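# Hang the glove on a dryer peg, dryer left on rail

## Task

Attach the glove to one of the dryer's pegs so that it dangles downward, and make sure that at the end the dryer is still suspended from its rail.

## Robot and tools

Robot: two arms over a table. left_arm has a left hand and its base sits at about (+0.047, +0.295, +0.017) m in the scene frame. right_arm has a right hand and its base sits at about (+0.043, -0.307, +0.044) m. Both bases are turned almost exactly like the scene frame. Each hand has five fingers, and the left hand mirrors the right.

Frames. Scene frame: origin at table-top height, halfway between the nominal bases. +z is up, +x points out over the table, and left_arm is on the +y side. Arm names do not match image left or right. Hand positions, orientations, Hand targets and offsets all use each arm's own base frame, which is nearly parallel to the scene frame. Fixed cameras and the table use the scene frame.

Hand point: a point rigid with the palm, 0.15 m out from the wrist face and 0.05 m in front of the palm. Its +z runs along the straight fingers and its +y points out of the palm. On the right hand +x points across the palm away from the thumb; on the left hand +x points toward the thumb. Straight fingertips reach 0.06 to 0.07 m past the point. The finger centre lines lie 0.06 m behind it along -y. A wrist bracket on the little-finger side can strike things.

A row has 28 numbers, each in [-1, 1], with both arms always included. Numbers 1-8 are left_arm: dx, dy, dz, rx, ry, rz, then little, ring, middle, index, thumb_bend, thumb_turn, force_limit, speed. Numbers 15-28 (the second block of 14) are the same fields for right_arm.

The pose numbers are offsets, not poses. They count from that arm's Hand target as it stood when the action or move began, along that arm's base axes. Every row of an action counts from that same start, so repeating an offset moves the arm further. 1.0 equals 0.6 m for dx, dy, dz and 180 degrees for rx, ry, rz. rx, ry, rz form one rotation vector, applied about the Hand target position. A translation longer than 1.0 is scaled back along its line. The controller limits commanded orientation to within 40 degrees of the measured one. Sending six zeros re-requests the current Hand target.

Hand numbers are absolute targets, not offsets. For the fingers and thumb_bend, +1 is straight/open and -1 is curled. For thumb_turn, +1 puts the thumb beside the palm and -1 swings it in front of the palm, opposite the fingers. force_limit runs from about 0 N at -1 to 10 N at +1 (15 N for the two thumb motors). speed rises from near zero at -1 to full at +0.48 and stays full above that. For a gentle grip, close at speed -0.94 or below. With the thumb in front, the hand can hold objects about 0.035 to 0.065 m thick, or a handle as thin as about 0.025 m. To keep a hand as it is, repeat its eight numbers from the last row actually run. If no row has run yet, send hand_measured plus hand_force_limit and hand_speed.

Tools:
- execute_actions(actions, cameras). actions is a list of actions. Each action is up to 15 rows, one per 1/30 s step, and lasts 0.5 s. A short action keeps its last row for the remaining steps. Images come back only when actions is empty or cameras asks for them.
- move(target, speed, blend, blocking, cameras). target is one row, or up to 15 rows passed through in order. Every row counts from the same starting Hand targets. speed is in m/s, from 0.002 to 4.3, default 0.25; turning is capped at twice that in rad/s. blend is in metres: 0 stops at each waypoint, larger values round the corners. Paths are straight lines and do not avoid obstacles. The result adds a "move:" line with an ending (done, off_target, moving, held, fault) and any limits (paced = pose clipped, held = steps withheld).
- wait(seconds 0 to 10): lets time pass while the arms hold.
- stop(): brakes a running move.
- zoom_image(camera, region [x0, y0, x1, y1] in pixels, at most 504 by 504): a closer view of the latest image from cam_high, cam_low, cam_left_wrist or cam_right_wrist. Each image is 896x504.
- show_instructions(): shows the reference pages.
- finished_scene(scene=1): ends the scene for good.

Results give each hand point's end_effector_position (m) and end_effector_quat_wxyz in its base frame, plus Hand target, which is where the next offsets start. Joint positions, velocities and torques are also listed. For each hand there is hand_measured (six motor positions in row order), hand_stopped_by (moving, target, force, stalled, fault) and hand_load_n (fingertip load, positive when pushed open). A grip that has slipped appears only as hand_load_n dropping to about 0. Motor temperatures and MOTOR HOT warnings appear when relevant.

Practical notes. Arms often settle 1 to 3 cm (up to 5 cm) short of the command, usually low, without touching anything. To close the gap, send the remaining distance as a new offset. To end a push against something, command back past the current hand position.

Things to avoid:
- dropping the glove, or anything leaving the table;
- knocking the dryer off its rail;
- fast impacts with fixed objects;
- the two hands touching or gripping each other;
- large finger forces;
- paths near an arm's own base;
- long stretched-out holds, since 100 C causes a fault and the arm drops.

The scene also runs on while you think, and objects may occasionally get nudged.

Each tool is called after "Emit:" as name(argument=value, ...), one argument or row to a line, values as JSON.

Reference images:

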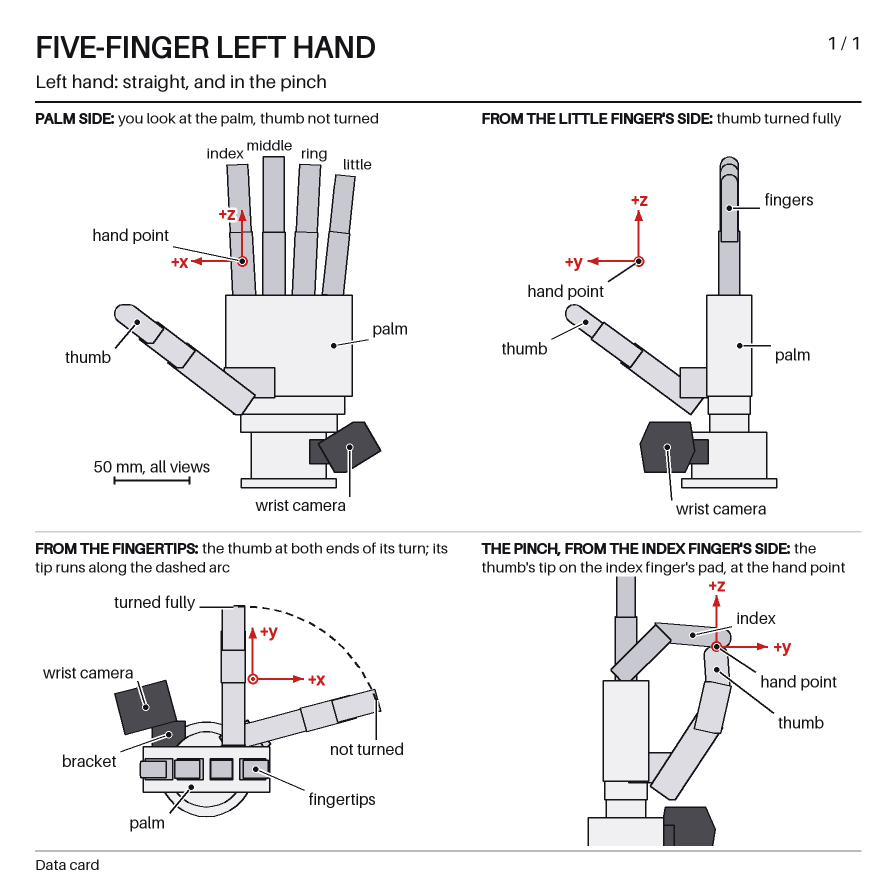

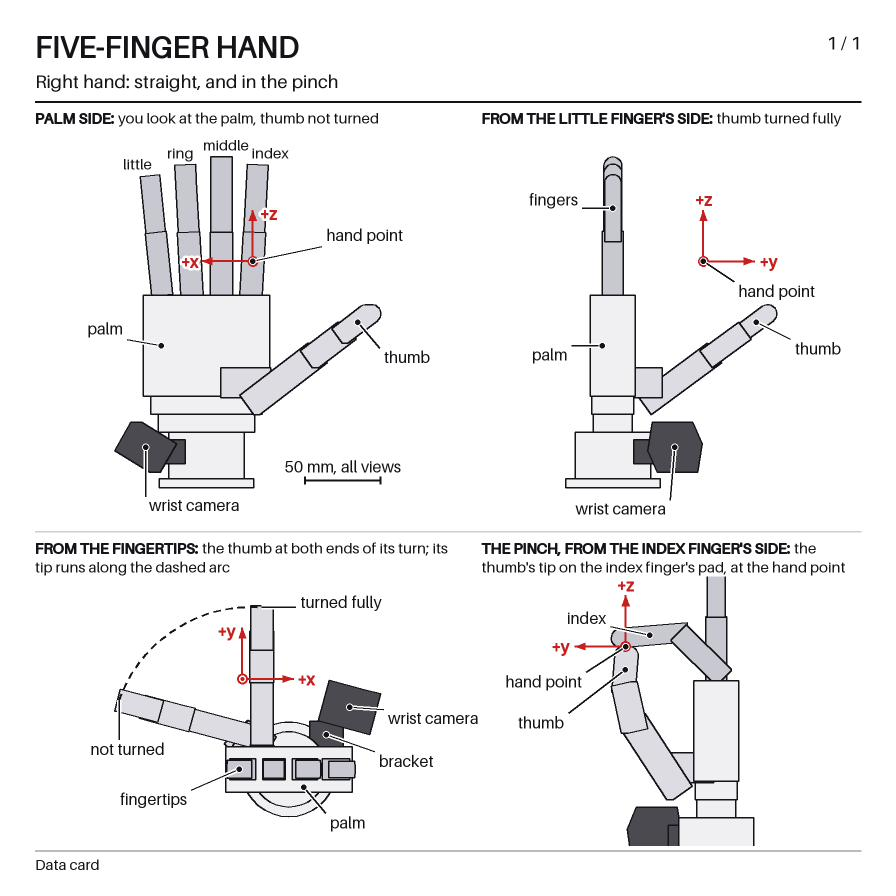

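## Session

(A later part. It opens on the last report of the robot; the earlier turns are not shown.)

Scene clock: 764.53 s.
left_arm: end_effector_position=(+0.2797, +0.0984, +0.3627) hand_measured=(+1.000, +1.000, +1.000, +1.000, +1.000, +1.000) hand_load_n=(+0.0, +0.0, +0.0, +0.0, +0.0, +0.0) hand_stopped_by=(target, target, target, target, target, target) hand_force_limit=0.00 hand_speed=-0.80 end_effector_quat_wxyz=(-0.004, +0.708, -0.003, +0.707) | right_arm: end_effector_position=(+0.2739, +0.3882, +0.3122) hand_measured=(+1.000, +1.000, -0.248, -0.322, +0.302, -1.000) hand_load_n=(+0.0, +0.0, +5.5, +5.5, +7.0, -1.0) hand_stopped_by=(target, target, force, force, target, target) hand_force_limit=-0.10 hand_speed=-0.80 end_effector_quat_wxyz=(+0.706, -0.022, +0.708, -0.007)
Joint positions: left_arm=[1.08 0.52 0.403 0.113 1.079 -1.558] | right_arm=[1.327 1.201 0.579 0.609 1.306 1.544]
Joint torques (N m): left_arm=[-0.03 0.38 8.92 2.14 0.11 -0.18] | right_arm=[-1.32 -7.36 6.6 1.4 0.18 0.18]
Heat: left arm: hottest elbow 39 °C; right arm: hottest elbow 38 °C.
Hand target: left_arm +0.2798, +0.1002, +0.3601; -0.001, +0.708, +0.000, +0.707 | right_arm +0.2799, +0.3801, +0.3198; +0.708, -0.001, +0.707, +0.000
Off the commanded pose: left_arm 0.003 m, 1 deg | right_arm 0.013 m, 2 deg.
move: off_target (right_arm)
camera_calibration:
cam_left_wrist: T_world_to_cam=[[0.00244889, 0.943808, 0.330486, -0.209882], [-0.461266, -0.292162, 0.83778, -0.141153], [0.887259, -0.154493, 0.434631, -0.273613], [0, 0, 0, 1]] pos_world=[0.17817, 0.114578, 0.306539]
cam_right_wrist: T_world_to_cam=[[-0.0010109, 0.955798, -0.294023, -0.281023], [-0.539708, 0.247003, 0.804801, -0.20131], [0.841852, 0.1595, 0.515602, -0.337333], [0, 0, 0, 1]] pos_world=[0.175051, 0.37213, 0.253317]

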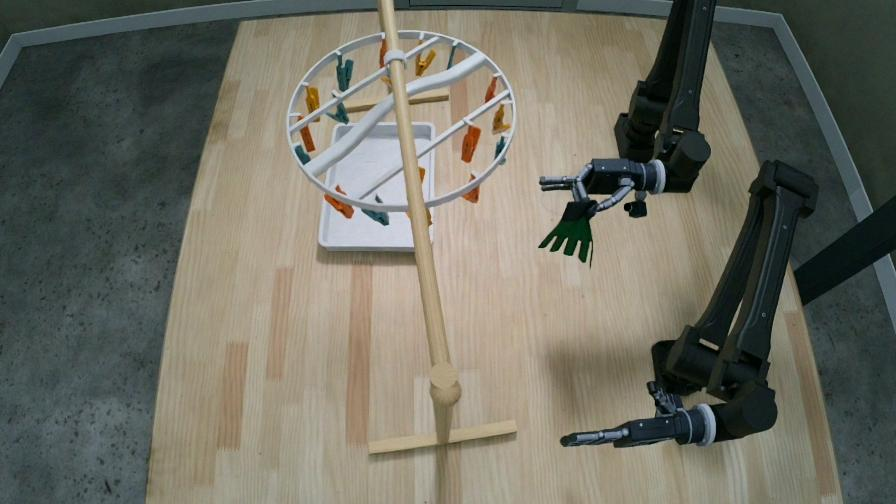

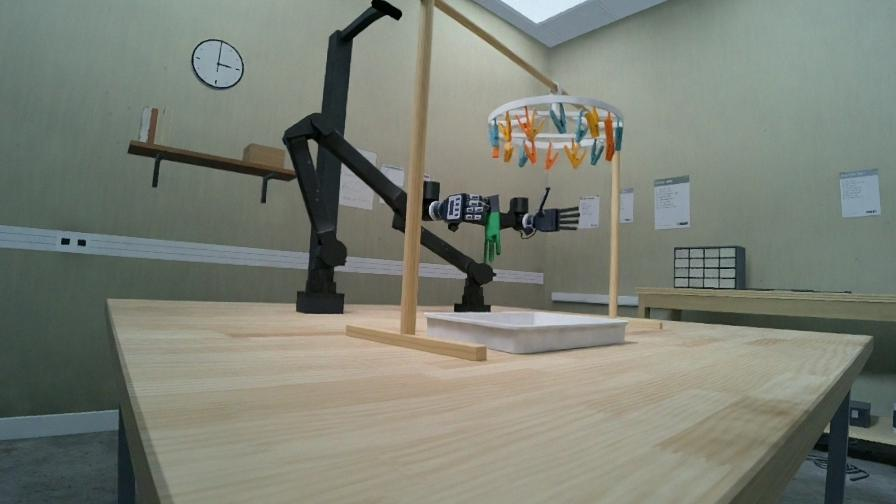

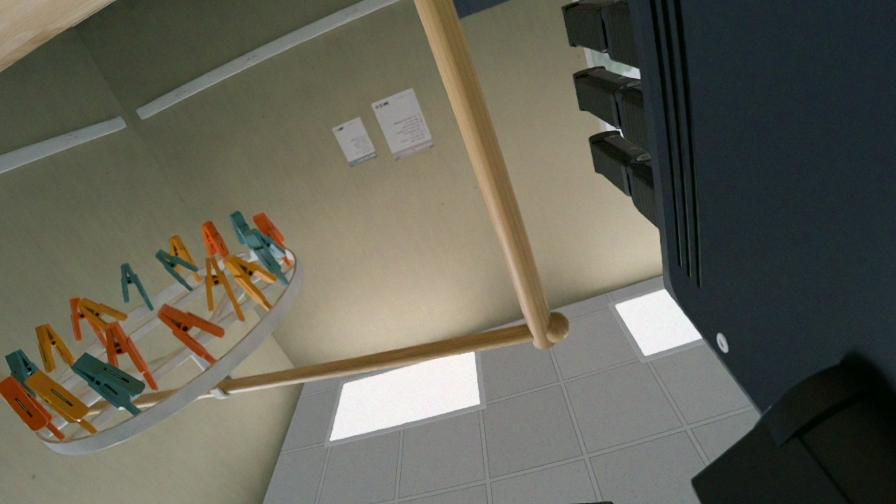

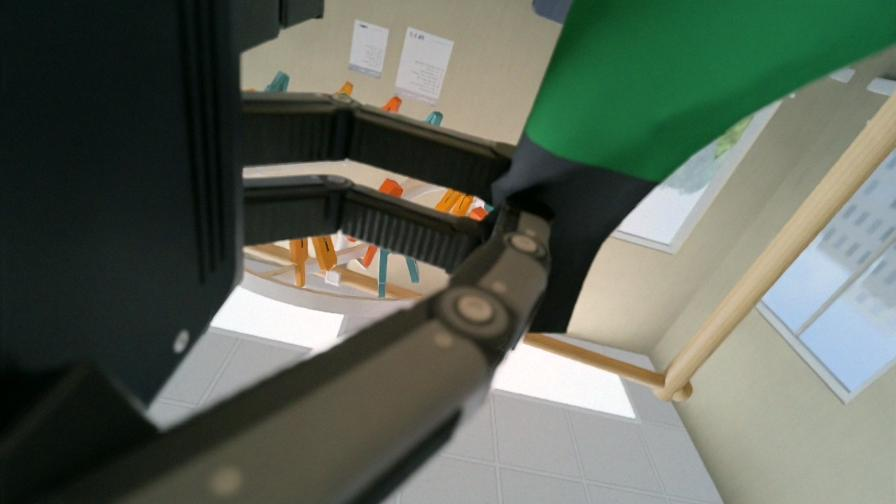

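Emit:
move(
  target=[
    [0,0,0,0,0,0,1,1,1,1,1,1,0,-0.8,0,-0.333,-0.05,0,0,0,1,1,-0.5,-0.5,0.3,-1,-0.1,-0.8],
    [0,-0.05,0.08,0.5,0,0,1,1,1,1,1,1,0,-0.8,0,-0.333,-0.05,0,0,0,1,1,-0.5,-0.5,0.3,-1,-0.1,-0.8],
    [0.03,-0.1,0.1,0.665,-0.384,-0.159,1,1,1,1,1,1,0,-0.8,0,-0.333,-0.05,0,0,0,1,1,-0.5,-0.5,0.3,-1,-0.1,-0.8],
    [0.05,-0.2,0.12,0.676,-0.737,0,1,1,1,1,1,1,0,-0.8,0,-0.333,-0.05,0,0,0,1,1,-0.5,-0.5,0.3,-1,-0.1,-0.8],
  ],
  speed=[0.2,0.4,0.4,0.4],
  cameras=["all"],
)

Scene clock: 874.40 s.
left_arm: end_effector_position=(+0.3121, -0.0173, +0.4339) hand_measured=(+1.000, +1.000, +1.000, +1.000, +1.000, +1.000) hand_load_n=(+0.0, +0.0, +0.0, +0.0, +0.0, +0.0) hand_stopped_by=(target, target, target, target, target, target) hand_force_limit=0.00 hand_speed=-0.80 end_effector_quat_wxyz=(+0.622, +0.323, +0.632, -0.330) | right_arm: end_effector_position=(+0.2777, +0.1856, +0.2868) hand_measured=(+1.000, +1.000, -0.248, -0.322, +0.302, -1.000) hand_load_n=(+0.0, +0.0, +5.5, +5.5, +7.0, -1.5) hand_stopped_by=(target, target, force, force, target, target) hand_force_limit=-0.10 hand_speed=-0.80 end_effector_quat_wxyz=(+0.707, -0.012, +0.707, -0.002)
Joint positions: left_arm=[0.618 0.635 0.635 0.89 1.582 0.665] | right_arm=[0.97 0.415 0.182 0.235 0.956 1.549]
Joint torques (N m): left_arm=[-0.85 -0.44 8.06 0.81 -0.6 0.08] | right_arm=[-1.26 0.73 8.16 0.88 -0.08 0.15]
Heat: left arm: hottest elbow 40 °C; right arm: hottest elbow 39 °C.
Hand target: left_arm +0.3099, -0.0198, +0.4319; +0.478, +0.521, +0.477, -0.522 | right_arm +0.2798, +0.1803, +0.2898; +0.707, -0.001, +0.707, +0.000
Off the commanded pose: left_arm 0.004 m, 40 deg; orientation clipped | right_arm 0.007 m, 1 deg.
joint sent to its limit (left arm) — joint 5 (wrist yaw), upper limit. The joint targets are off in orientation, not in position.
move: off_target (left_arm); limits=paced
camera_calibration:
cam_left_wrist: T_world_to_cam=[[-0.780322, -0.54536, -0.306071, 0.370541], [-0.0480211, 0.540225, -0.840149, 0.393755], [0.623532, -0.640889, -0.447738, 0.105532], [0, 0, 0, 1]] pos_world=[0.242248, 0.0569965, 0.491476]
cam_right_wrist: T_world_to_cam=[[0.00702981, 0.961347, -0.275249, -0.103467], [-0.541271, 0.235104, 0.807311, -0.12687], [0.840819, 0.143309, 0.522002, -0.293656], [0, 0, 0, 1]] pos_world=[0.178968, 0.171379, 0.227234]

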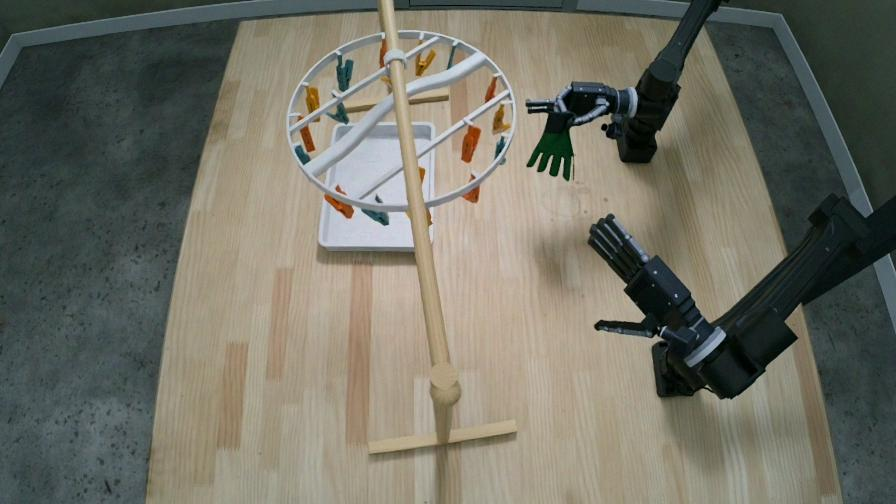

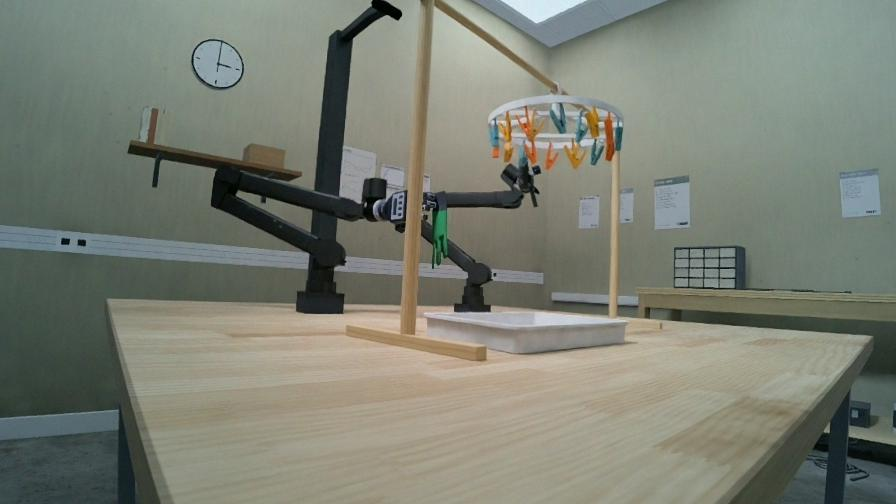

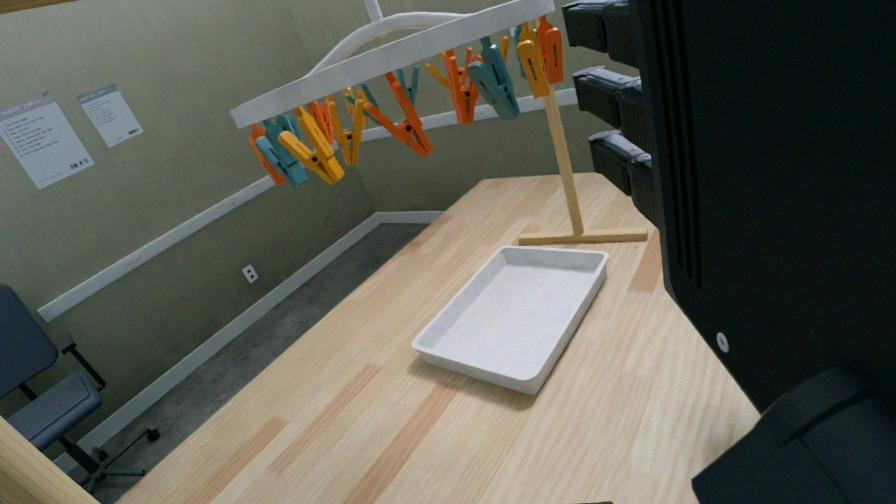

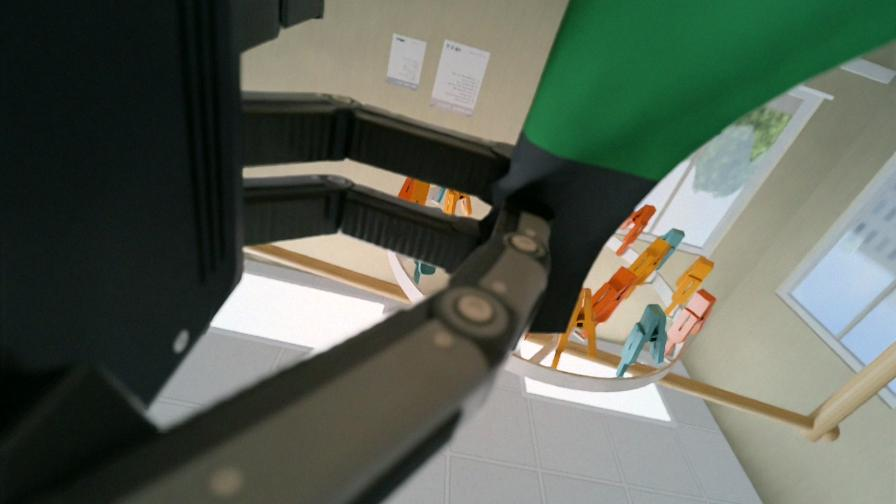

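Emit:
move(
  target=[0.015,-0.325,0.018,0,0,0,1,1,1,1,1,1,0,-0.8,0,0,0,0,0,0,1,1,-0.5,-0.5,0.3,-1,-0.1,-0.8],
  speed=0.2,
  cameras=["cam_high","cam_left_wrist"],
)

Scene clock: 882.43 s.
left_arm: end_effector_position=(+0.3154, -0.2116, +0.4158) hand_measured=(+1.000, +1.000, +1.000, +1.000, +1.000, +1.000) hand_load_n=(+0.0, +0.0, +0.0, +0.0, +0.0, +0.0) hand_stopped_by=(target, target, target, target, target, target) hand_force_limit=0.00 hand_speed=-0.80 end_effector_quat_wxyz=(+0.466, +0.501, +0.503, -0.528) | right_arm: end_effector_position=(+0.2777, +0.1856, +0.2868) hand_measured=(+1.000, +1.000, -0.248, -0.322, +0.302, -1.000) hand_load_n=(+0.0, +0.0, +5.0, +5.5, +7.0, -1.0) hand_stopped_by=(target, target, force, force, target, target) hand_force_limit=-0.10 hand_speed=-0.80 end_effector_quat_wxyz=(+0.707, -0.012, +0.707, -0.002)
Joint positions: left_arm=[-0.052 0.895 0.721 0.903 1.582 0.778] | right_arm=[0.97 0.415 0.182 0.235 0.956 1.549]
Joint torques (N m): left_arm=[-0.73 -2.55 13.41 0.95 -0.49 0.08] | right_arm=[-1.26 1.2 8.13 0.84 -0.08 0.16]
Heat: left arm: hottest elbow 39 °C; right arm: hottest elbow 39 °C.
Hand target: left_arm +0.3189, -0.2147, +0.4429; +0.478, +0.521, +0.477, -0.521 | right_arm +0.2798, +0.1803, +0.2898; +0.707, -0.001, +0.707, +0.000
Off the commanded pose: left_arm 0.027 m, 4 deg | right_arm 0.007 m, 1 deg.
joint sent to its limit (left arm) — joint 5 (wrist yaw), upper limit. The joint targets still meet the commanded pose.
move: off_target (left_arm)
camera_calibration:
cam_left_wrist: T_world_to_cam=[[-0.963772, 0.0579495, -0.260355, 0.428066], [0.257673, 0.454441, -0.852695, 0.374292], [0.0689025, -0.88889, -0.452909, 0.0955119], [0, 0, 0, 1]] pos_world=[0.309532, -0.11, 0.473864]
Images, in order (width x height): cam_high 896x504, cam_left_wrist 896x504.

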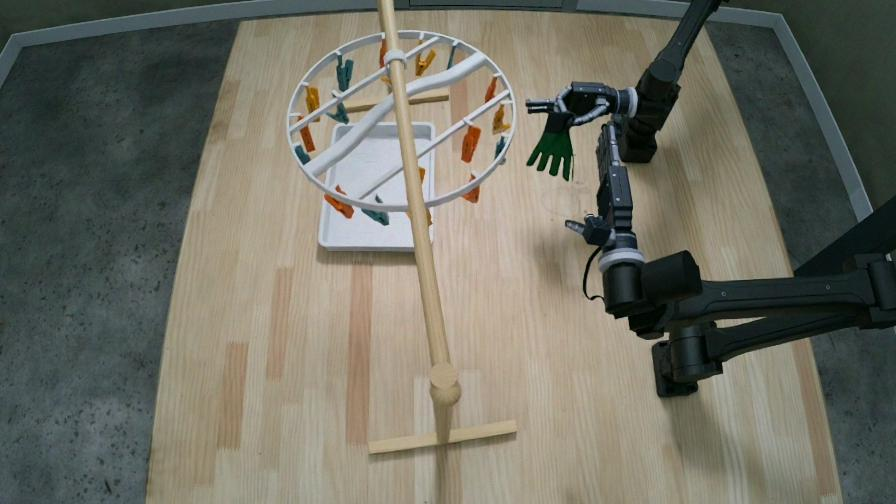

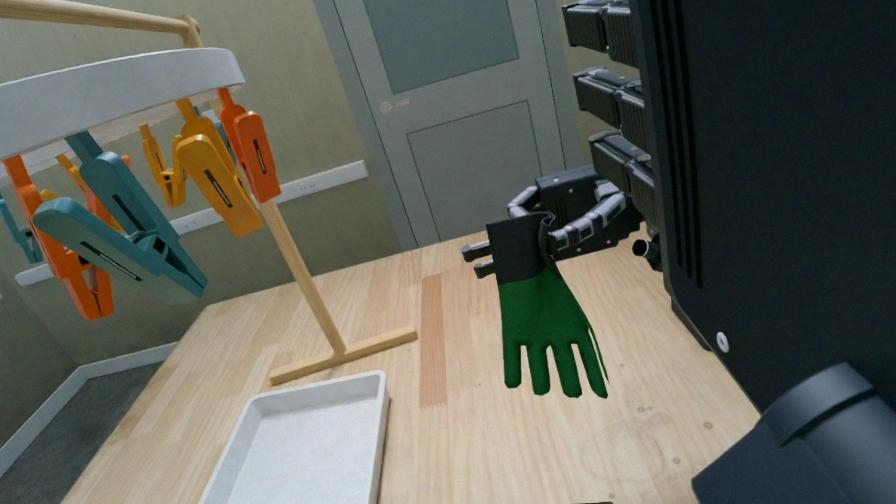

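Emit:
zoom_image(
  camera="cam_left_wrist",
  region=[0, 40, 300, 340],
)

Emit:
zoom_image(
  camera="cam_left_wrist",
  region=[440, 150, 680, 410],
)

Scaled by 1.680 from the camera's 896x504 image, which has a finer 1280x720 frame.

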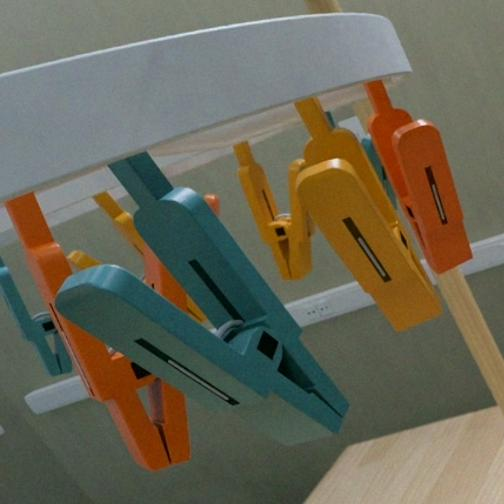

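Scaled by 1.938 from the camera's 896x504 image, which has a finer 1280x720 frame.

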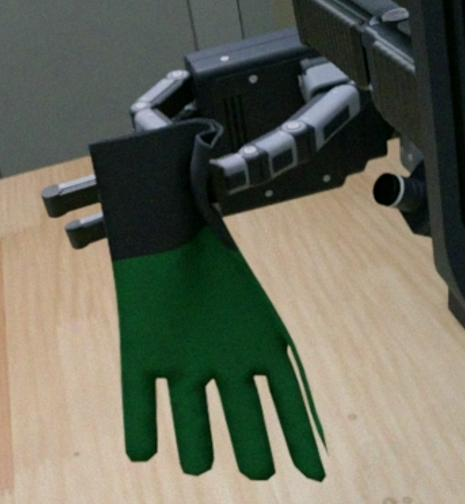

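Emit:
move(
  target=[0.064,0.03,0.048,0,0,-0.039,1,1,1,0.5,-0.25,-1,0,-0.2,0,0,0,0,0,0,1,1,-0.5,-0.5,0.3,-1,-0.1,-0.8],
  speed=0.12,
  cameras=["cam_high","cam_left_wrist"],
)

Scene clock: 959.27 s.
left_arm: end_effector_position=(+0.3513, -0.1999, +0.4457) hand_measured=(+1.000, +1.000, +1.000, +0.500, -0.250, -1.000) hand_load_n=(+0.0, +0.0, +0.0, +0.0, +0.0, +0.5) hand_stopped_by=(target, target, target, target, target, target) hand_force_limit=0.00 hand_speed=-0.20 end_effector_quat_wxyz=(+0.480, +0.496, +0.508, -0.516) | right_arm: end_effector_position=(+0.2777, +0.1856, +0.2868) hand_measured=(+1.000, +1.000, -0.248, -0.322, +0.302, -1.000) hand_load_n=(+0.0, +0.0, +5.5, +5.5, +7.5, -0.5) hand_stopped_by=(target, target, force, force, target, target) hand_force_limit=-0.10 hand_speed=-0.80 end_effector_quat_wxyz=(+0.707, -0.012, +0.707, -0.002)
Joint positions: left_arm=[-0.014 0.97 0.838 0.876 1.583 0.779] | right_arm=[0.97 0.415 0.182 0.235 0.956 1.549]
Joint torques (N m): left_arm=[0.38 -3.37 13.46 0.61 -0.55 0.05] | right_arm=[-1.32 0.91 8.13 0.81 -0.1 0.16]
Motor temperatures (°C): left_arm=[32 29 41 30 26 27] | right_arm=[27 35 42 29 28 26]
Heat: left arm: hottest elbow 41 °C; right arm: hottest elbow 42 °C.
Hand target: left_arm +0.3573, -0.1968, +0.4715; +0.445, +0.549, +0.444, -0.550 | right_arm +0.2798, +0.1803, +0.2898; +0.707, -0.001, +0.707, +0.000
Off the commanded pose: left_arm 0.027 m, 11 deg | right_arm 0.007 m, 1 deg.
joint sent to its limit (left arm) — joint 5 (wrist yaw), upper limit. The joint targets are off in orientation, not in position.
move: off_target (left_arm)
camera_calibration:
cam_left_wrist: T_world_to_cam=[[-0.961373, 0.0224845, -0.27433, 0.468072], [0.253069, 0.46418, -0.848819, 0.387076], [0.108253, -0.885455, -0.45194, 0.103345], [0, 0, 0, 1]] pos_world=[0.340848, -0.09869, 0.503669]
Images, in order (width x height): cam_high 896x504, cam_left_wrist 896x504.

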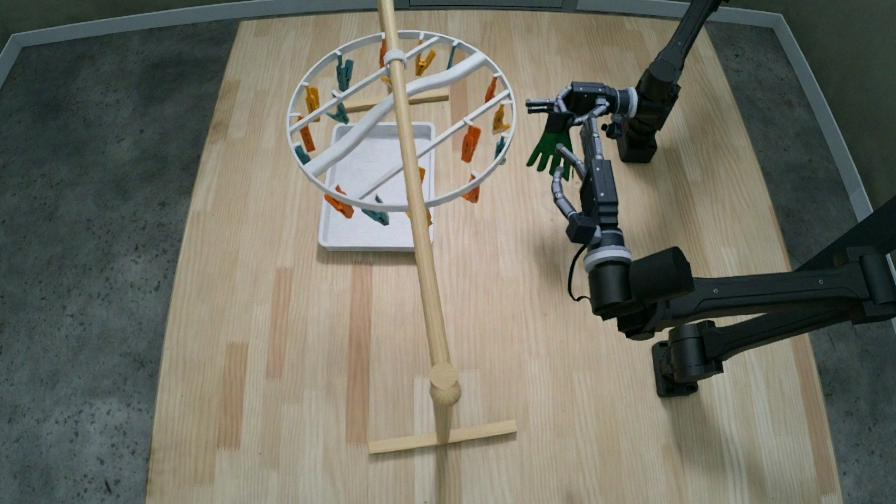

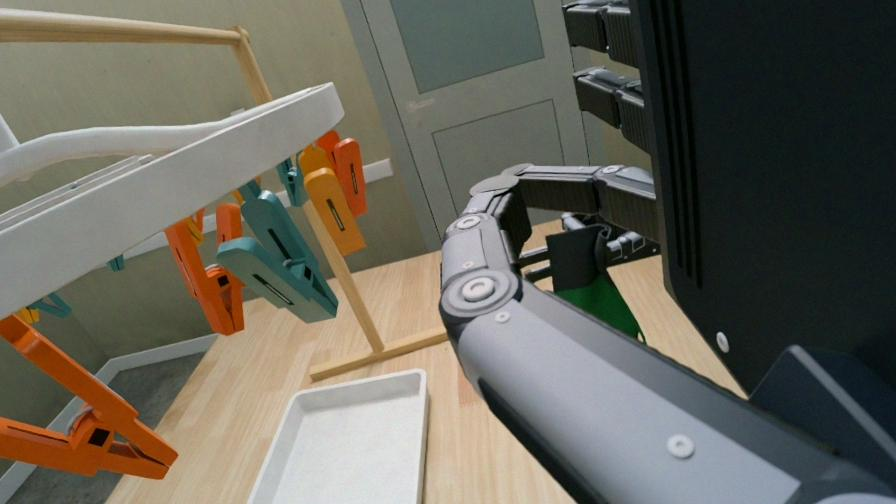

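Emit:
zoom_image(
  camera="cam_left_wrist",
  region=[200, 140, 560, 340],
)

Scaled by 1.400 from the camera's 896x504 image, which has a finer 1280x720 frame.

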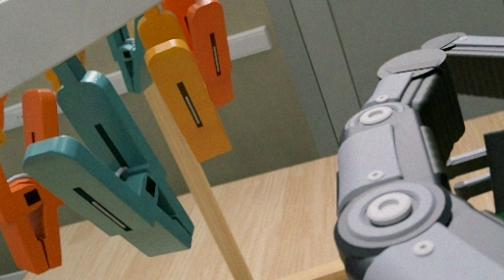

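Emit:
move(
  target=[0.087,-0.019,0.0,0,0,0,1,1,1,0.5,-0.25,-1,0,-0.2,0,0,0,0,0,0,1,1,-0.5,-0.5,0.3,-1,-0.1,-0.8],
  speed=0.06,
  cameras=["cam_high","cam_left_wrist"],
)

Emit:
zoom_image(
  camera="cam_left_wrist",
  region=[280, 140, 560, 340],
)

Scene clock: 1010.97 s.
left_arm: end_effector_position=(+0.4051, -0.2048, +0.4454) hand_measured=(+1.000, +1.000, +1.000, +0.500, -0.250, -1.000) hand_load_n=(-0.5, +0.0, +0.0, +0.0, +0.0, +0.0) hand_stopped_by=(target, target, target, target, target, target) hand_force_limit=0.00 hand_speed=-0.20 end_effector_quat_wxyz=(+0.475, +0.496, +0.508, -0.520) | right_arm: end_effector_position=(+0.2777, +0.1856, +0.2868) hand_measured=(+1.000, +1.000, -0.248, -0.322, +0.302, -1.000) hand_load_n=(+0.0, +0.0, +5.0, +5.5, +7.0, -1.0) hand_stopped_by=(target, target, force, force, target, target) hand_force_limit=-0.10 hand_speed=-0.80 end_effector_quat_wxyz=(+0.707, -0.012, +0.707, -0.002)
Joint positions: left_arm=[-0.024 1.127 0.948 0.875 1.583 0.816] | right_arm=[0.97 0.415 0.182 0.235 0.956 1.549]
Joint torques (N m): left_arm=[-0.85 -5.36 13.5 0.83 -0.52 0.09] | right_arm=[-1.14 1.03 8.23 0.84 -0.08 0.16]
Heat: left arm: hottest elbow 43 °C; right arm: hottest elbow 42 °C.
Hand target: left_arm +0.4094, -0.2082, +0.4716; +0.445, +0.550, +0.444, -0.550 | right_arm +0.2798, +0.1803, +0.2898; +0.707, -0.001, +0.707, +0.000
Off the commanded pose: left_arm 0.027 m, 11 deg | right_arm 0.007 m, 1 deg.
joint sent to its limit (left arm) — joint 5 (wrist yaw), upper limit. The joint targets are off in orientation, not in position.
move: off_target (left_arm)
camera_calibration:
cam_left_wrist: T_world_to_cam=[[-0.963578, 0.0322155, -0.265479, 0.518836], [0.249953, 0.461453, -0.851226, 0.377223], [0.0950835, -0.88658, -0.452698, 0.098573], [0, 0, 0, 1]] pos_world=[0.396279, -0.103392, 0.503466]
Images, in order (width x height): cam_high 896x504, cam_left_wrist 896x504.

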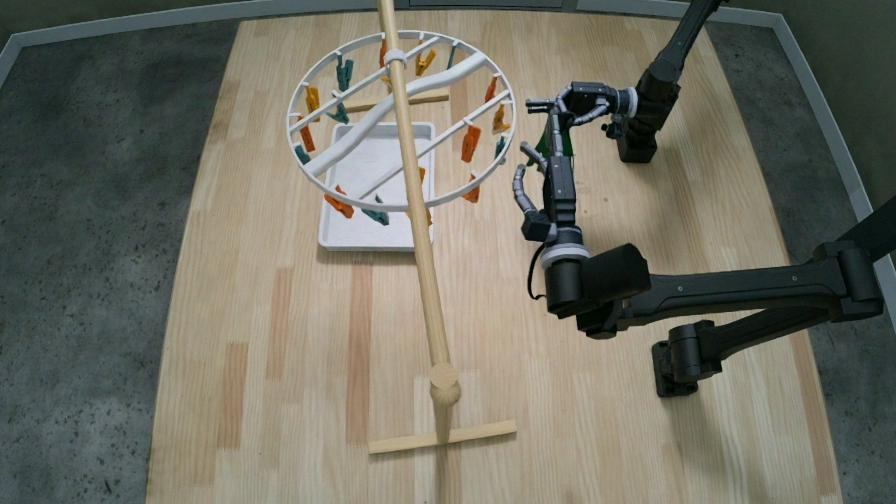

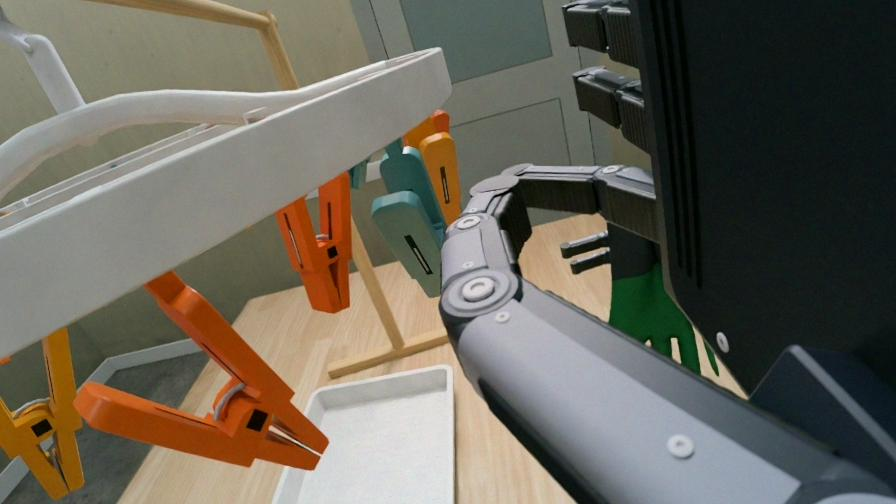

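Scaled by 1.800 from the camera's 896x504 image, which has a finer 1280x720 frame.

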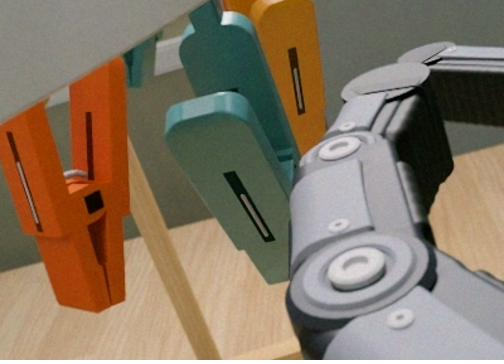

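Emit:
move(
  target=[
    [0,-0.015,-0.008,0,0,0,1,1,0.5,0.5,-0.25,-1,0,-0.2,0,0,0,0,0,0,1,1,-0.5,-0.5,0.3,-1,-0.1,-0.8],
    [0.022,-0.015,-0.008,0,0,0,1,1,0.5,0.5,-0.25,-1,0,-0.2,0,0,0,0,0,0,1,1,-0.5,-0.5,0.3,-1,-0.1,-0.8],
  ],
  speed=0.05,
  cameras=["cam_left_wrist"],
)

Emit:
zoom_image(
  camera="cam_left_wrist",
  region=[330, 100, 570, 320],
)

Scene clock: 1033.40 s.
left_arm: end_effector_position=(+0.4172, -0.2142, +0.4414) hand_measured=(+1.000, +1.000, +0.500, +0.500, -0.250, -1.000) hand_load_n=(+0.0, +0.0, +0.0, +0.0, +0.0, +0.0) hand_stopped_by=(target, target, target, target, target, target) hand_force_limit=0.00 hand_speed=-0.20 end_effector_quat_wxyz=(+0.470, +0.502, +0.502, -0.525) | right_arm: end_effector_position=(+0.2777, +0.1856, +0.2868) hand_measured=(+1.000, +1.000, -0.248, -0.322, +0.302, -1.000) hand_load_n=(+0.0, +0.0, +5.5, +5.5, +7.0, -1.0) hand_stopped_by=(target, target, force, force, target, target) hand_force_limit=-0.10 hand_speed=-0.80 end_effector_quat_wxyz=(+0.707, -0.012, +0.707, -0.002)
Joint positions: left_arm=[-0.045 1.172 0.974 0.875 1.583 0.839] | right_arm=[0.97 0.415 0.182 0.235 0.956 1.549]
Joint torques (N m): left_arm=[-0.56 -5.95 13.45 0.81 -0.49 0.1] | right_arm=[-0.91 1.38 8.14 0.92 -0.11 0.16]
Heat: left arm: hottest elbow 45 °C; right arm: hottest elbow 42 °C.
Hand target: left_arm +0.4226, -0.2172, +0.4667; +0.445, +0.550, +0.444, -0.550 | right_arm +0.2798, +0.1803, +0.2898; +0.707, -0.001, +0.707, +0.000
Off the commanded pose: left_arm 0.026 m, 9 deg | right_arm 0.007 m, 1 deg.
joint sent to its limit (left arm) — joint 5 (wrist yaw), upper limit. The joint targets are off in orientation, not in position.
move: off_target (left_arm)
camera_calibration:
cam_left_wrist: T_world_to_cam=[[-0.961849, 0.0529502, -0.268408, 0.53468], [0.262448, 0.455606, -0.850614, 0.368468], [0.077248, -0.888605, -0.452121, 0.0940683], [0, 0, 0, 1]] pos_world=[0.410311, -0.112598, 0.499466]
Images, in order (width x height): cam_left_wrist 896x504.

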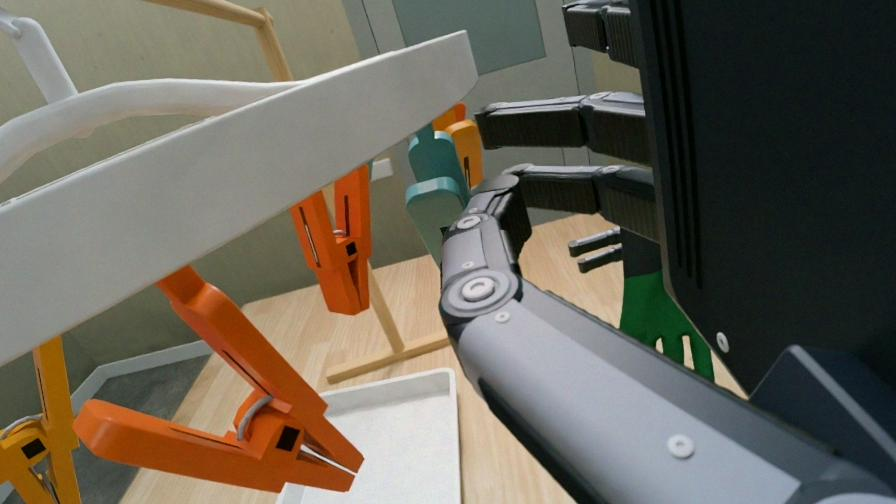

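Scaled by 2.100 from the camera's 896x504 image, which has a finer 1280x720 frame.

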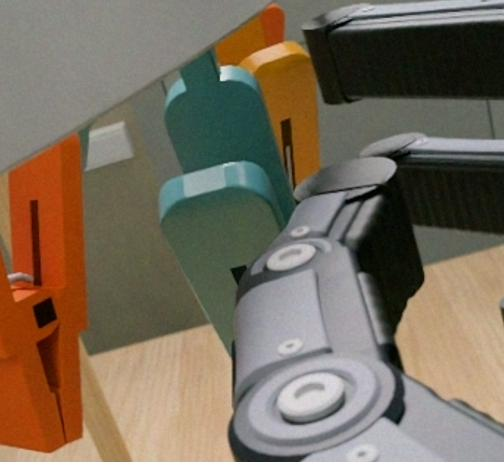

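Emit:
move(
  target=[0.031,0,0,0,0,0,1,1,0.5,0.5,-0.25,-1,0,-0.2,0,0,0,0,0,0,1,1,-0.5,-0.5,0.3,-1,-0.1,-0.8],
  speed=0.04,
  cameras=["cam_left_wrist","cam_high","cam_right_wrist"],
)

Emit:
zoom_image(
  camera="cam_left_wrist",
  region=[330, 100, 570, 320],
)

Scene clock: 1051.70 s.
left_arm: end_effector_position=(+0.4351, -0.2150, +0.4418) hand_measured=(+1.000, +1.000, +0.500, +0.500, -0.250, -1.000) hand_load_n=(+0.0, +0.0, +0.0, +0.0, +0.0, +0.0) hand_stopped_by=(target, target, target, target, target, target) hand_force_limit=0.00 hand_speed=-0.20 end_effector_quat_wxyz=(+0.470, +0.502, +0.502, -0.525) | right_arm: end_effector_position=(+0.2777, +0.1856, +0.2868) hand_measured=(+1.000, +1.000, -0.248, -0.322, +0.302, -1.000) hand_load_n=(+0.0, +0.0, +5.0, +5.5, +7.0, -1.0) hand_stopped_by=(target, target, force, force, target, target) hand_force_limit=-0.10 hand_speed=-0.80 end_effector_quat_wxyz=(+0.707, -0.012, +0.707, -0.002)
Joint positions: left_arm=[-0.045 1.22 1.015 0.875 1.583 0.847] | right_arm=[0.97 0.415 0.182 0.235 0.956 1.549]
Joint torques (N m): left_arm=[-0.5 -6.53 13.48 0.76 -0.49 0.1] | right_arm=[-1.38 0.91 8.14 0.85 -0.09 0.15]
Heat: left arm: hottest elbow 45 °C; right arm: hottest elbow 42 °C.
Hand target: left_arm +0.4412, -0.2172, +0.4669; +0.445, +0.550, +0.444, -0.550 | right_arm +0.2798, +0.1803, +0.2898; +0.707, -0.001, +0.707, +0.000
Off the commanded pose: left_arm 0.026 m, 9 deg | right_arm 0.007 m, 1 deg.
joint sent to its limit (left arm) — joint 5 (wrist yaw), upper limit. The joint targets are off in orientation, not in position.
move: off_target (left_arm)
camera_calibration:
cam_left_wrist: T_world_to_cam=[[-0.961639, 0.0529999, -0.26915, 0.552306], [0.263131, 0.455562, -0.850427, 0.363999], [0.077542, -0.888625, -0.452032, 0.0919379], [0, 0, 0, 1]] pos_world=[0.42821, -0.113398, 0.499767]
cam_right_wrist: T_world_to_cam=[[0.00702981, 0.961347, -0.275249, -0.103467], [-0.541271, 0.235104, 0.807311, -0.12687], [0.840819, 0.143309, 0.522002, -0.293656], [0, 0, 0, 1]] pos_world=[0.178968, 0.171379, 0.227234]
Images, in order (width x height): cam_high 896x504, cam_left_wrist 896x504, cam_right_wrist 896x504.

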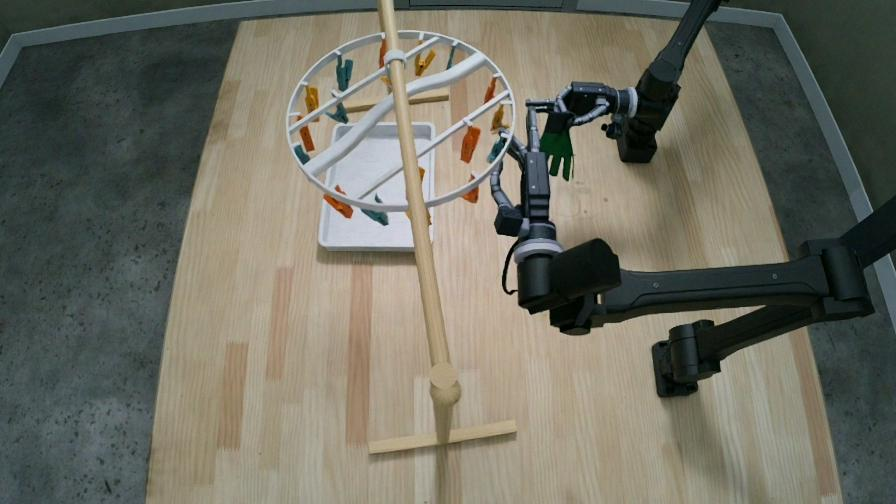

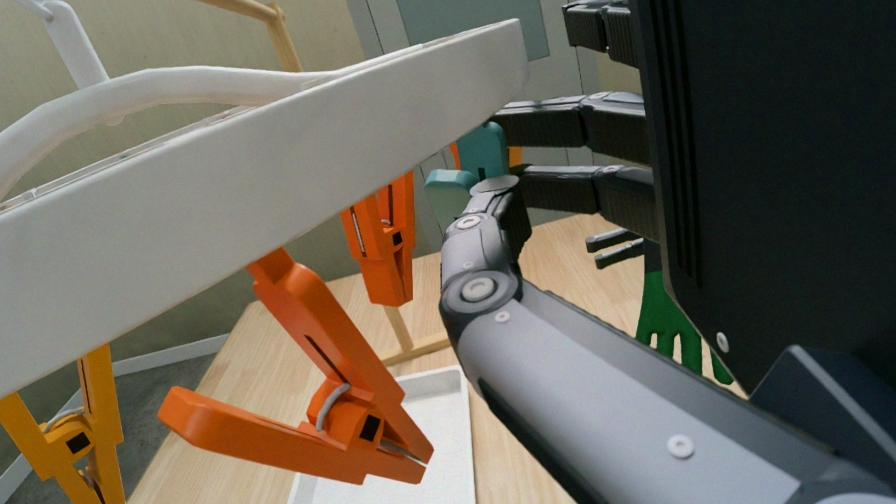

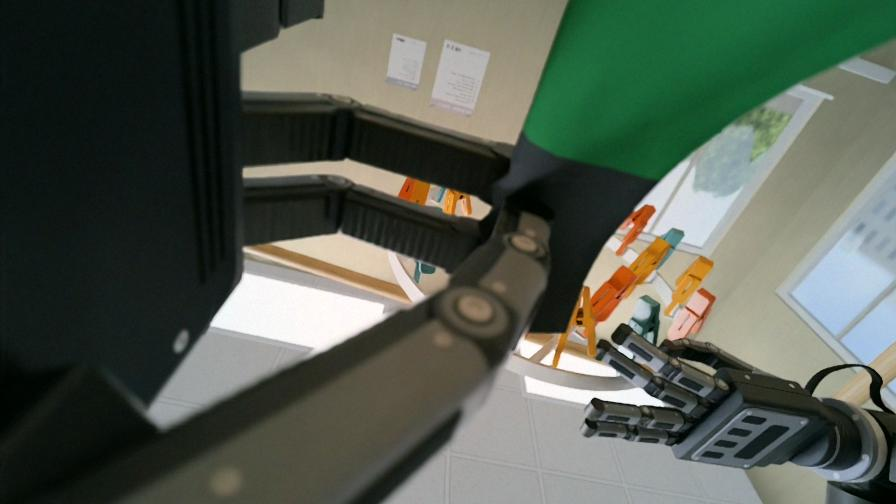

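Scaled by 2.100 from the camera's 896x504 image, which has a finer 1280x720 frame.

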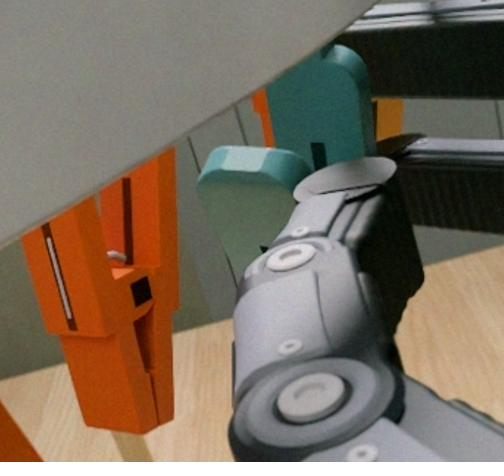

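Emit:
move(
  target=[-0.055,0.005,0,0,0,0,1,1,0.5,0.5,0.3,-1,0,-0.2,0,0,0,0,0,0,1,1,-0.5,-0.5,0.3,-1,-0.1,-0.8],
  speed=0.05,
  cameras=["cam_left_wrist"],
)

Emit:
zoom_image(
  camera="cam_left_wrist",
  region=[330, 100, 570, 320],
)

Scene clock: 1084.20 s.
left_arm: end_effector_position=(+0.4127, -0.2140, +0.4660) hand_measured=(+1.000, +1.000, +0.500, +0.500, +0.300, -1.000) hand_load_n=(+0.0, +0.0, +0.0, +0.0, +0.0, +0.0) hand_stopped_by=(target, target, target, target, target, target) hand_force_limit=0.00 hand_speed=-0.20 end_effector_quat_wxyz=(+0.483, +0.514, +0.489, -0.513) | right_arm: end_effector_position=(+0.2777, +0.1856, +0.2868) hand_measured=(+1.000, +1.000, -0.248, -0.322, +0.302, -1.000) hand_load_n=(-0.5, +0.0, +5.0, +5.5, +7.0, -1.0) hand_stopped_by=(target, target, force, force, target, target) hand_force_limit=-0.10 hand_speed=-0.80 end_effector_quat_wxyz=(+0.707, -0.012, +0.707, -0.002)
Joint positions: left_arm=[-0.045 1.151 1.01 0.86 1.583 0.847] | right_arm=[0.97 0.415 0.182 0.235 0.956 1.549]
Joint torques (N m): left_arm=[-0.32 -6.83 8.27 0.69 -0.53 0.08] | right_arm=[-1.32 0.97 8.16 0.9 -0.1 0.13]
Motor temperatures (°C): left_arm=[32 29 46 30 26 27] | right_arm=[26 34 42 29 28 26]
Heat: left arm: hottest elbow 46 °C; right arm: hottest elbow 42 °C.
Hand target: left_arm +0.4082, -0.2142, +0.4668; +0.445, +0.549, +0.444, -0.550 | right_arm +0.2798, +0.1803, +0.2898; +0.707, -0.001, +0.707, +0.000
Off the commanded pose: left_arm 0.005 m, 9 deg | right_arm 0.007 m, 1 deg.
joint sent to its limit (left arm) — joint 5 (wrist yaw), upper limit. The joint targets are off in orientation, not in position.
move: off_target (left_arm)
camera_calibration:
cam_left_wrist: T_world_to_cam=[[-0.947369, 0.0522985, -0.315843, 0.552909], [0.304302, 0.453609, -0.837639, 0.366723], [0.0994622, -0.889665, -0.44565, 0.0932605], [0, 0, 0, 1]] pos_world=[0.402938, -0.112295, 0.523376]
Images, in order (width x height): cam_left_wrist 896x504.

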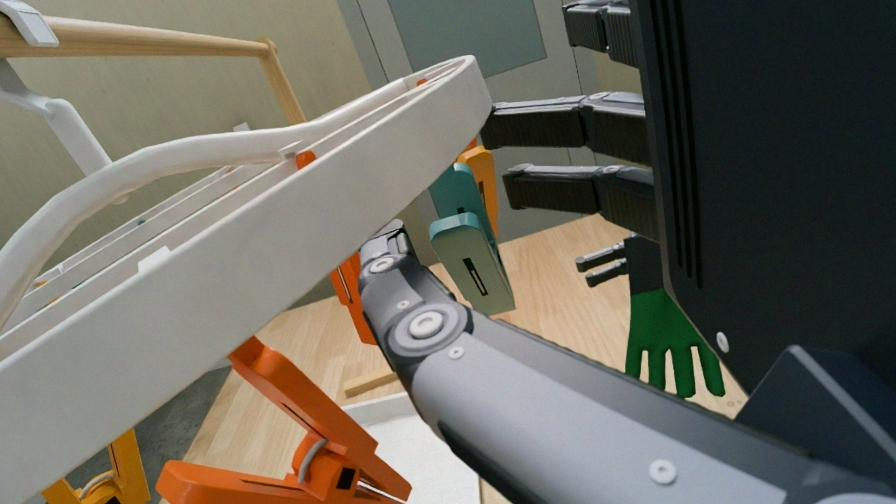

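Scaled by 2.100 from the camera's 896x504 image, which has a finer 1280x720 frame.

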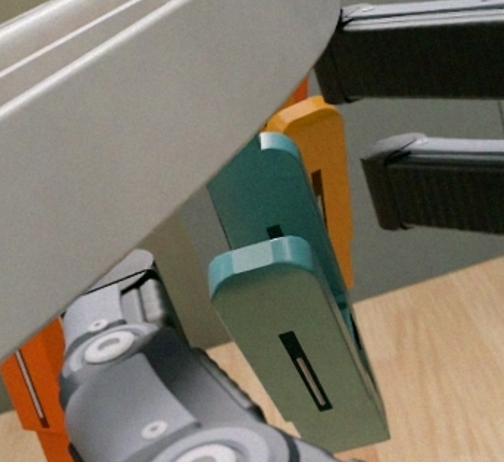

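Emit:
move(
  target=[0,0,-0.02,0,0,0,1,1,0.5,0.5,0.3,-1,0,-0.2,0,0,0,0,0,0,1,1,-0.5,-0.5,0.3,-1,-0.1,-0.8],
  speed=0.05,
  cameras=["cam_left_wrist"],
)

Scene clock: 1096.07 s.
left_arm: end_effector_position=(+0.4122, -0.2140, +0.4545) hand_measured=(+1.000, +1.000, +0.500, +0.500, +0.300, -1.000) hand_load_n=(+0.0, +0.0, +0.0, +0.0, +0.0, +0.5) hand_stopped_by=(target, target, target, target, target, target) hand_force_limit=0.00 hand_speed=-0.20 end_effector_quat_wxyz=(+0.481, +0.513, +0.491, -0.514) | right_arm: end_effector_position=(+0.2777, +0.1856, +0.2868) hand_measured=(+1.000, +1.000, -0.248, -0.322, +0.302, -1.000) hand_load_n=(+0.5, +0.0, +5.0, +5.5, +7.0, -1.0) hand_stopped_by=(target, target, force, force, target, target) hand_force_limit=-0.10 hand_speed=-0.80 end_effector_quat_wxyz=(+0.707, -0.012, +0.707, -0.002)
Joint positions: left_arm=[-0.045 1.151 0.984 0.86 1.583 0.868] | right_arm=[0.97 0.415 0.182 0.235 0.956 1.549]
Joint torques (N m): left_arm=[-0.38 -6.77 8.14 0.83 -0.51 0.1] | right_arm=[-1.26 0.79 8.09 0.88 -0.12 0.16]
Heat: left arm: hottest elbow 45 °C; right arm: hottest elbow 42 °C.
Hand target: left_arm +0.4083, -0.2142, +0.4548; +0.445, +0.549, +0.444, -0.550 | right_arm +0.2798, +0.1803, +0.2898; +0.707, -0.001, +0.707, +0.000
Off the commanded pose: left_arm 0.004 m, 9 deg | right_arm 0.007 m, 1 deg.
joint sent to its limit (left arm) — joint 5 (wrist yaw), upper limit. The joint targets are off in orientation, not in position.
move: off_target (left_arm)
camera_calibration:
cam_left_wrist: T_world_to_cam=[[-0.948922, 0.0524735, -0.311116, 0.547351], [0.300195, 0.453647, -0.839099, 0.359638], [0.0971066, -0.889635, -0.446228, 0.089447], [0, 0, 0, 1]] pos_world=[0.402746, -0.112295, 0.511975]
Images, in order (width x height): cam_left_wrist 896x504.

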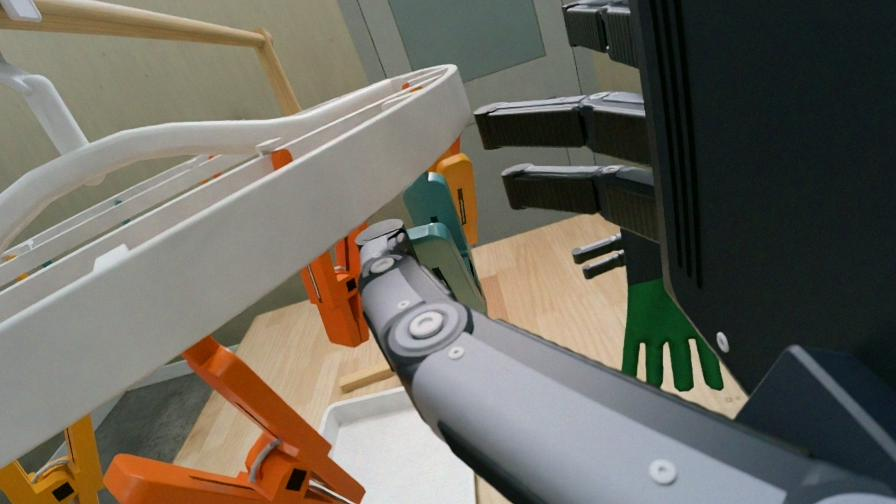

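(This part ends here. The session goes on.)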